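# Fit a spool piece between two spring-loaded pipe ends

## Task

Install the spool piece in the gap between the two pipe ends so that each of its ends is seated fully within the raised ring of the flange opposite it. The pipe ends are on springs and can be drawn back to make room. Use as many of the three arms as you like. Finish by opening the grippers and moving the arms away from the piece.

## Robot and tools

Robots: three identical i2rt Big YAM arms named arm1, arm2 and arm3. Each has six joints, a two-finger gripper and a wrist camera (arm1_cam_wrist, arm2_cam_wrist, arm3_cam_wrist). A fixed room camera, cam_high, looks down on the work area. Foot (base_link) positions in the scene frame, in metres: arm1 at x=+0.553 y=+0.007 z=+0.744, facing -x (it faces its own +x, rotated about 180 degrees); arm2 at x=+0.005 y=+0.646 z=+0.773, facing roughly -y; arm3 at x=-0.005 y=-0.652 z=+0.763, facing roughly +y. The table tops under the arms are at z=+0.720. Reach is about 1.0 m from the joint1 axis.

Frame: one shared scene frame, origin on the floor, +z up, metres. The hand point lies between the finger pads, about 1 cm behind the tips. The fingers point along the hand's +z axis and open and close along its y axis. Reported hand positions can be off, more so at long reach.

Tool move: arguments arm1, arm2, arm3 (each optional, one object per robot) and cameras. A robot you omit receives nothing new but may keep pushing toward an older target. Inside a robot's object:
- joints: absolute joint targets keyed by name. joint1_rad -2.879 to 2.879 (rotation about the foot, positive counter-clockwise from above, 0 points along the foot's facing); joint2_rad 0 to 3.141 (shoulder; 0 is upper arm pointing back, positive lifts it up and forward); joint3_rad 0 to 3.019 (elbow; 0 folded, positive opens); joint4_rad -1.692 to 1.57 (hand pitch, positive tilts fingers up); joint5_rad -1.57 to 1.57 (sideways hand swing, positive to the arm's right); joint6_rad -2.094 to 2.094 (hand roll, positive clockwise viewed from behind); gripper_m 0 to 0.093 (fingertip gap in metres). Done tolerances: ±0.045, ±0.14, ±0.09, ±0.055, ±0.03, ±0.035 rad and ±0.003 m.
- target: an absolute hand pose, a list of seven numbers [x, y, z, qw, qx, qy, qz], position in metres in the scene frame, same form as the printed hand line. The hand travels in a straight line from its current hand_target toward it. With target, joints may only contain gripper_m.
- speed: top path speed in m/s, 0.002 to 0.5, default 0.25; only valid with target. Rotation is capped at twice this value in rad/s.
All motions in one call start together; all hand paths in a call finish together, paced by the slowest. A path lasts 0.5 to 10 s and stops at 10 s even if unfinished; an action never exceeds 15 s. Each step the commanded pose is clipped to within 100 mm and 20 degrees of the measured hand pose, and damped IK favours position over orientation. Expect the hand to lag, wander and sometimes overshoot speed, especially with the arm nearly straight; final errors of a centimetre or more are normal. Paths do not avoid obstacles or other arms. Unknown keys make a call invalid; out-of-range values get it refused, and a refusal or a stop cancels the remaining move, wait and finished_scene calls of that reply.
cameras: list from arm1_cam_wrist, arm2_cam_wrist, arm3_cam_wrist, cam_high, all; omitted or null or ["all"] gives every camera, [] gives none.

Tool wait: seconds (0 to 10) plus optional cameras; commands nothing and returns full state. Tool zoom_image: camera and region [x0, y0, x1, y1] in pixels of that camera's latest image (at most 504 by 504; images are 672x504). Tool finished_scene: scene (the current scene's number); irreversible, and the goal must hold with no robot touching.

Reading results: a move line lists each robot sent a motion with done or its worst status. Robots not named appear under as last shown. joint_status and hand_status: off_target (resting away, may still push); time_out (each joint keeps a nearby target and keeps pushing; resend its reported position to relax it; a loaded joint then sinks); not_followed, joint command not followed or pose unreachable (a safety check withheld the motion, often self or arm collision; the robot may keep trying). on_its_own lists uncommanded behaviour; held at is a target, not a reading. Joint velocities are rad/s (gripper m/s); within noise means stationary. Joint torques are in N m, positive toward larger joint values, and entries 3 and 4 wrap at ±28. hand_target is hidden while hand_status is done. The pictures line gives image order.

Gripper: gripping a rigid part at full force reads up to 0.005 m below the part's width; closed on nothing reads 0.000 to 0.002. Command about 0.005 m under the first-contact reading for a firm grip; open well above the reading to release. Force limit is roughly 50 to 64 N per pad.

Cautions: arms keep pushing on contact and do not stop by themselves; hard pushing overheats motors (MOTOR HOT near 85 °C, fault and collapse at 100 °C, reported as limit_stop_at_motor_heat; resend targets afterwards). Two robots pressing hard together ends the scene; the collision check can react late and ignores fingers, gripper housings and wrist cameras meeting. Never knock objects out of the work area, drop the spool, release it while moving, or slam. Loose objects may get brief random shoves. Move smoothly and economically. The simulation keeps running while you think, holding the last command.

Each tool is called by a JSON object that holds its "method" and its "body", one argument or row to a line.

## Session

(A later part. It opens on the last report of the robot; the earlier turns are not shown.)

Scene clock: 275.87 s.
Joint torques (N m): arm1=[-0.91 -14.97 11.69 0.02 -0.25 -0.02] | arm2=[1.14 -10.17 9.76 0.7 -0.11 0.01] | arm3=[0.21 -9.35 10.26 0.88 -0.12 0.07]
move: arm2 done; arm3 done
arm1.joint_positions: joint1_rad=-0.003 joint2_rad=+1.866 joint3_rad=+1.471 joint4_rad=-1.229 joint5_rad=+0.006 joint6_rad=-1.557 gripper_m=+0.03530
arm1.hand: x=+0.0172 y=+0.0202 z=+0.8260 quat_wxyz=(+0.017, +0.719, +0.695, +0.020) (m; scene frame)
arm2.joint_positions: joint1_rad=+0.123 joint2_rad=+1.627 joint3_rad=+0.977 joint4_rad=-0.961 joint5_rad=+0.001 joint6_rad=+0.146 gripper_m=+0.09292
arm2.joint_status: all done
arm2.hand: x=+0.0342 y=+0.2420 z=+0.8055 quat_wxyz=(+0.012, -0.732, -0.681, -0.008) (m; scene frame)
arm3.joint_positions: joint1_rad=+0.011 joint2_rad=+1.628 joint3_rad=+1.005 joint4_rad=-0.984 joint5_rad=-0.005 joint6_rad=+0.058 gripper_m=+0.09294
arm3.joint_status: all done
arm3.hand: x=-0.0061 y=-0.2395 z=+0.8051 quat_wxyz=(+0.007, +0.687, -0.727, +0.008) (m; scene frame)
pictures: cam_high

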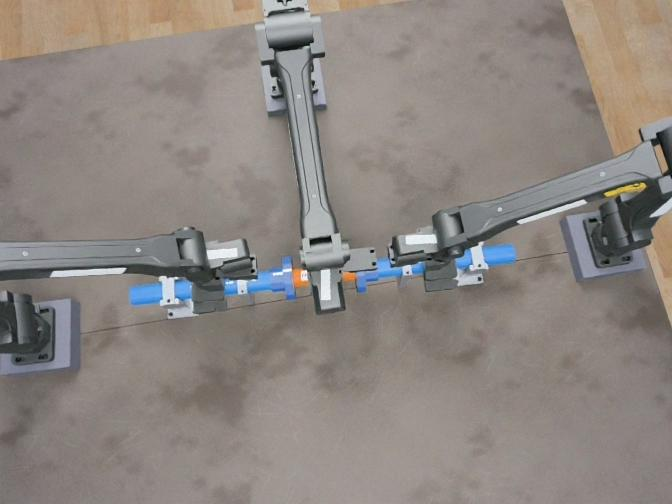

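{"method": "move", "body": {
  "arm1": {"joints":{"gripper_m":0.075}},
  "arm2": {"target":[0.038,0.232,0.98,0,0.7297,0.6838,0],"speed":0.15},
  "arm3": {"target":[-0.006,-0.230,0.98,0,0.6839,-0.7296,0],"speed":0.15},
  "cameras": ["arm1_cam_wrist"]
}}

{"method": "move", "body": {
  "arm1": {"target":[0.0,0.0215,1.02,0.0,0.7170,0.6971,0.0],"speed":0.15},
  "cameras": ["arm1_cam_wrist"]
}}

{"method": "move", "body": {
  "arm1": {"target":[0.18,0.0215,1.05,0.0,0.7170,0.6971,0.0],"speed":0.25}
}}

{"method": "zoom_image", "body": {
  "camera": "cam_high",
  "region": [260, 230, 400, 310]
}}

Scene clock: 282.87 s.
move: arm1 done; arm2 off_target; arm3 off_target
arm1.joint_status: all done
arm2.hand_status: off_target (0.023 m and 2.4 deg from the pose sent, 0.175 m and 1.7 deg at the start)
arm3.hand_status: off_target (0.021 m and 2.2 deg from the pose sent, 0.175 m and 1.3 deg at the start)
pictures: arm1_cam_wrist
camera_calibration:
arm1_cam_wrist: T_world_to_cam=[[-0.998015, 0.0355763, -0.0519644, 0.0586696], [-0.00117117, 0.814519, 0.580135, -0.491416], [0.0629651, 0.579045, -0.812861, 0.785682], [0, 0, 0, 1]]

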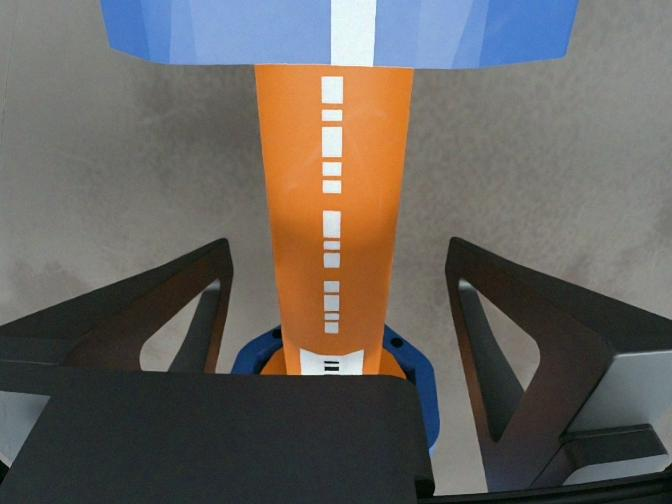

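Scene clock: 284.80 s.
move: arm1 off_target
arm1.hand_status: off_target (0.025 m and 2.8 deg from the pose sent, 0.192 m and 2.7 deg at the start)
pictures: arm1_cam_wrist
camera_calibration:
arm1_cam_wrist: T_world_to_cam=[[-0.997914, 0.0355728, -0.0538689, 0.0639955], [-0.00227848, 0.814543, 0.580099, -0.589574], [0.0645143, 0.579012, -0.812763, 0.923104], [0, 0, 0, 1]]

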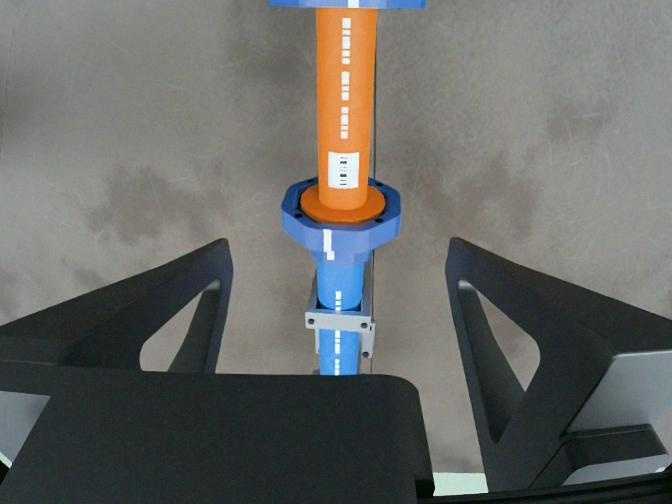

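Scene clock: 286.37 s.
Joint torques (N m): arm1=[-1.26 -8.23 8.73 0.02 -0.17 -0.05] | arm2=[1.49 -10.4 12.42 0.12 -0.1 0.06] | arm3=[-0.91 -9.05 12.98 0.28 -0.14 0.02]
move: arm1 done
arm1.joint_positions: joint1_rad=-0.010 joint2_rad=+1.325 joint3_rad=+1.412 joint4_rad=-1.658 joint5_rad=+0.003 joint6_rad=-1.565 gripper_m=+0.07494
arm1.hand: x=+0.1780 y=+0.0190 z=+1.0470 quat_wxyz=(-0.002, +0.719, +0.695, +0.000) (m; scene frame)
arm1.hand_target: x=+0.1800 y=+0.0214 z=+1.0499 quat_wxyz=(+0.000, +0.717, +0.697, +0.000) (m; scene frame)
arm1.hand_status: done (0.004 m and 0.4 deg from the pose sent, 0.179 m and 2.8 deg at the start)
arm2.joint_positions: joint1_rad=+0.123 joint2_rad=+1.451 joint3_rad=+1.227 joint4_rad=-1.398 joint5_rad=+0.001 joint6_rad=+0.146 gripper_m=+0.09292
arm2.hand: x=+0.0344 y=+0.2452 z=+0.9616 quat_wxyz=(+0.017, -0.732, -0.681, -0.012) (m; scene frame)
arm3.joint_positions: joint1_rad=+0.011 joint2_rad=+1.465 joint3_rad=+1.269 joint4_rad=-1.426 joint5_rad=-0.005 joint6_rad=+0.058 gripper_m=+0.09295
arm3.hand: x=-0.0071 y=-0.2431 z=+0.9631 quat_wxyz=(+0.012, +0.686, -0.727, +0.014) (m; scene frame)
pictures: arm1_cam_wrist, arm2_cam_wrist, arm3_cam_wrist, cam_high
camera_calibration:
arm1_cam_wrist: T_world_to_cam=[[-0.999396, 0.0344915, -0.00433892, 0.183346], [0.0255809, 0.814179, 0.58005, -0.622206], [0.0235395, 0.579589, -0.814569, 0.962616], [0, 0, 0, 1]]
arm2_cam_wrist: T_world_to_cam=[[-0.996828, 0.0788708, 0.0106804, 0.00698171], [0.0683839, 0.780063, 0.621953, -0.786354], [0.0407226, 0.620711, -0.782981, 0.720244], [0, 0, 0, 1]]
arm3_cam_wrist: T_world_to_cam=[[0.998321, -0.0577509, 0.00455916, -0.0113658], [-0.048499, -0.790151, 0.61099, -0.775284], [-0.0316828, -0.610185, -0.791625, 0.737779], [0, 0, 0, 1]]

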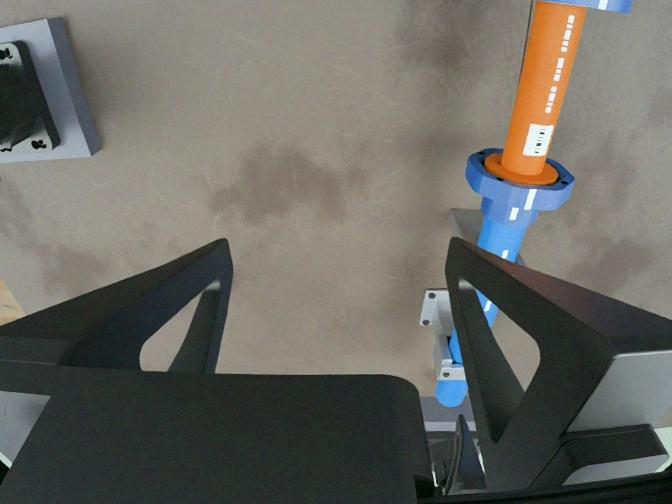

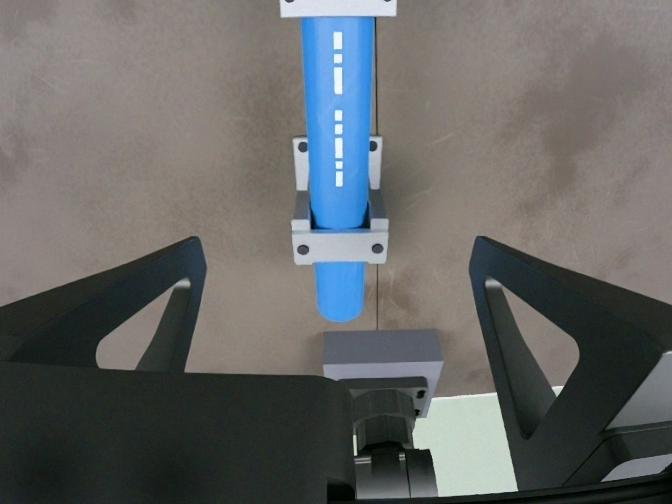

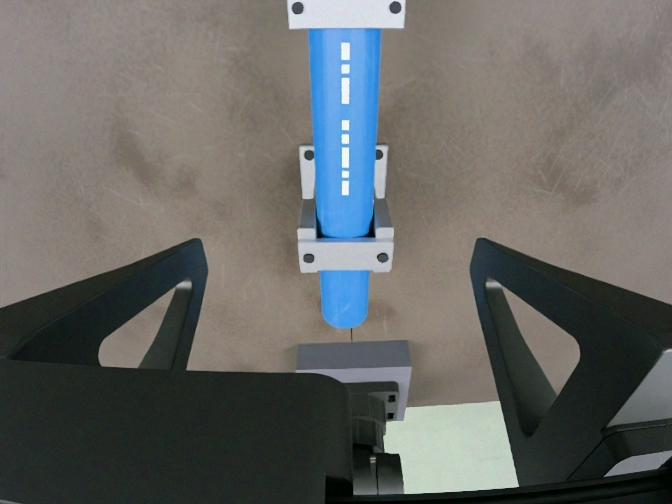

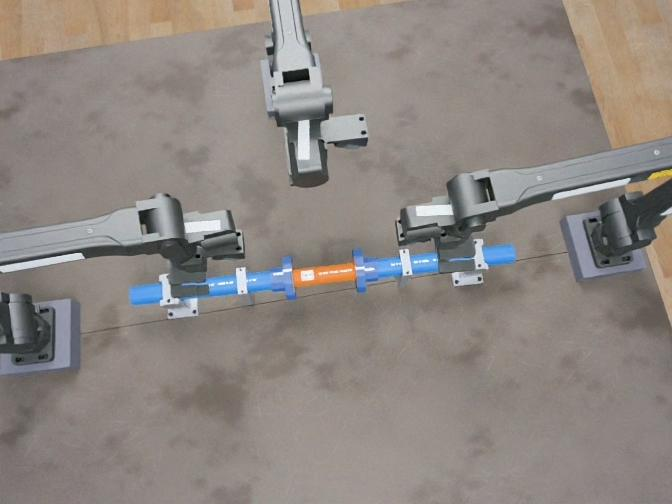

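Scaled by 3.600 from the camera's 672x504 image, which has a finer 960x720 frame.

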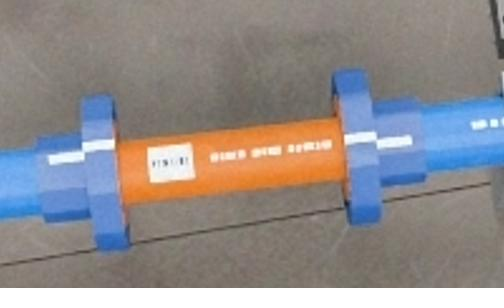

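{"method": "zoom_image", "body": {
  "camera": "cam_high",
  "region": [275, 240, 385, 305]
}}

{"method": "zoom_image", "body": {
  "camera": "arm1_cam_wrist",
  "region": [440, 100, 600, 230]
}}

Scaled by 4.582 from the camera's 672x504 image, which has a finer 960x720 frame.

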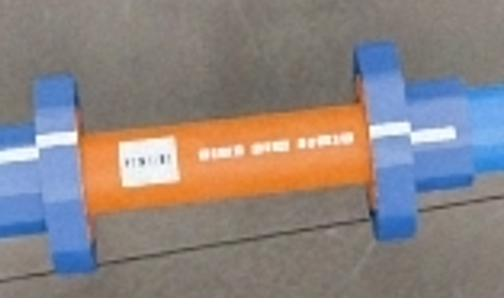

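Scaled by 3.150 from the camera's 672x504 image, which has a finer 960x720 frame.

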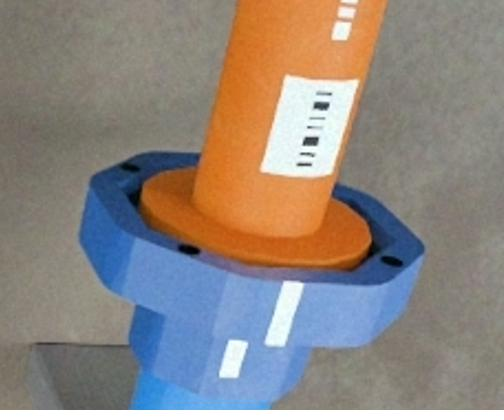

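{"method": "finished_scene", "body": {
  "scene": 1
}}

The scene is finished: the task was done.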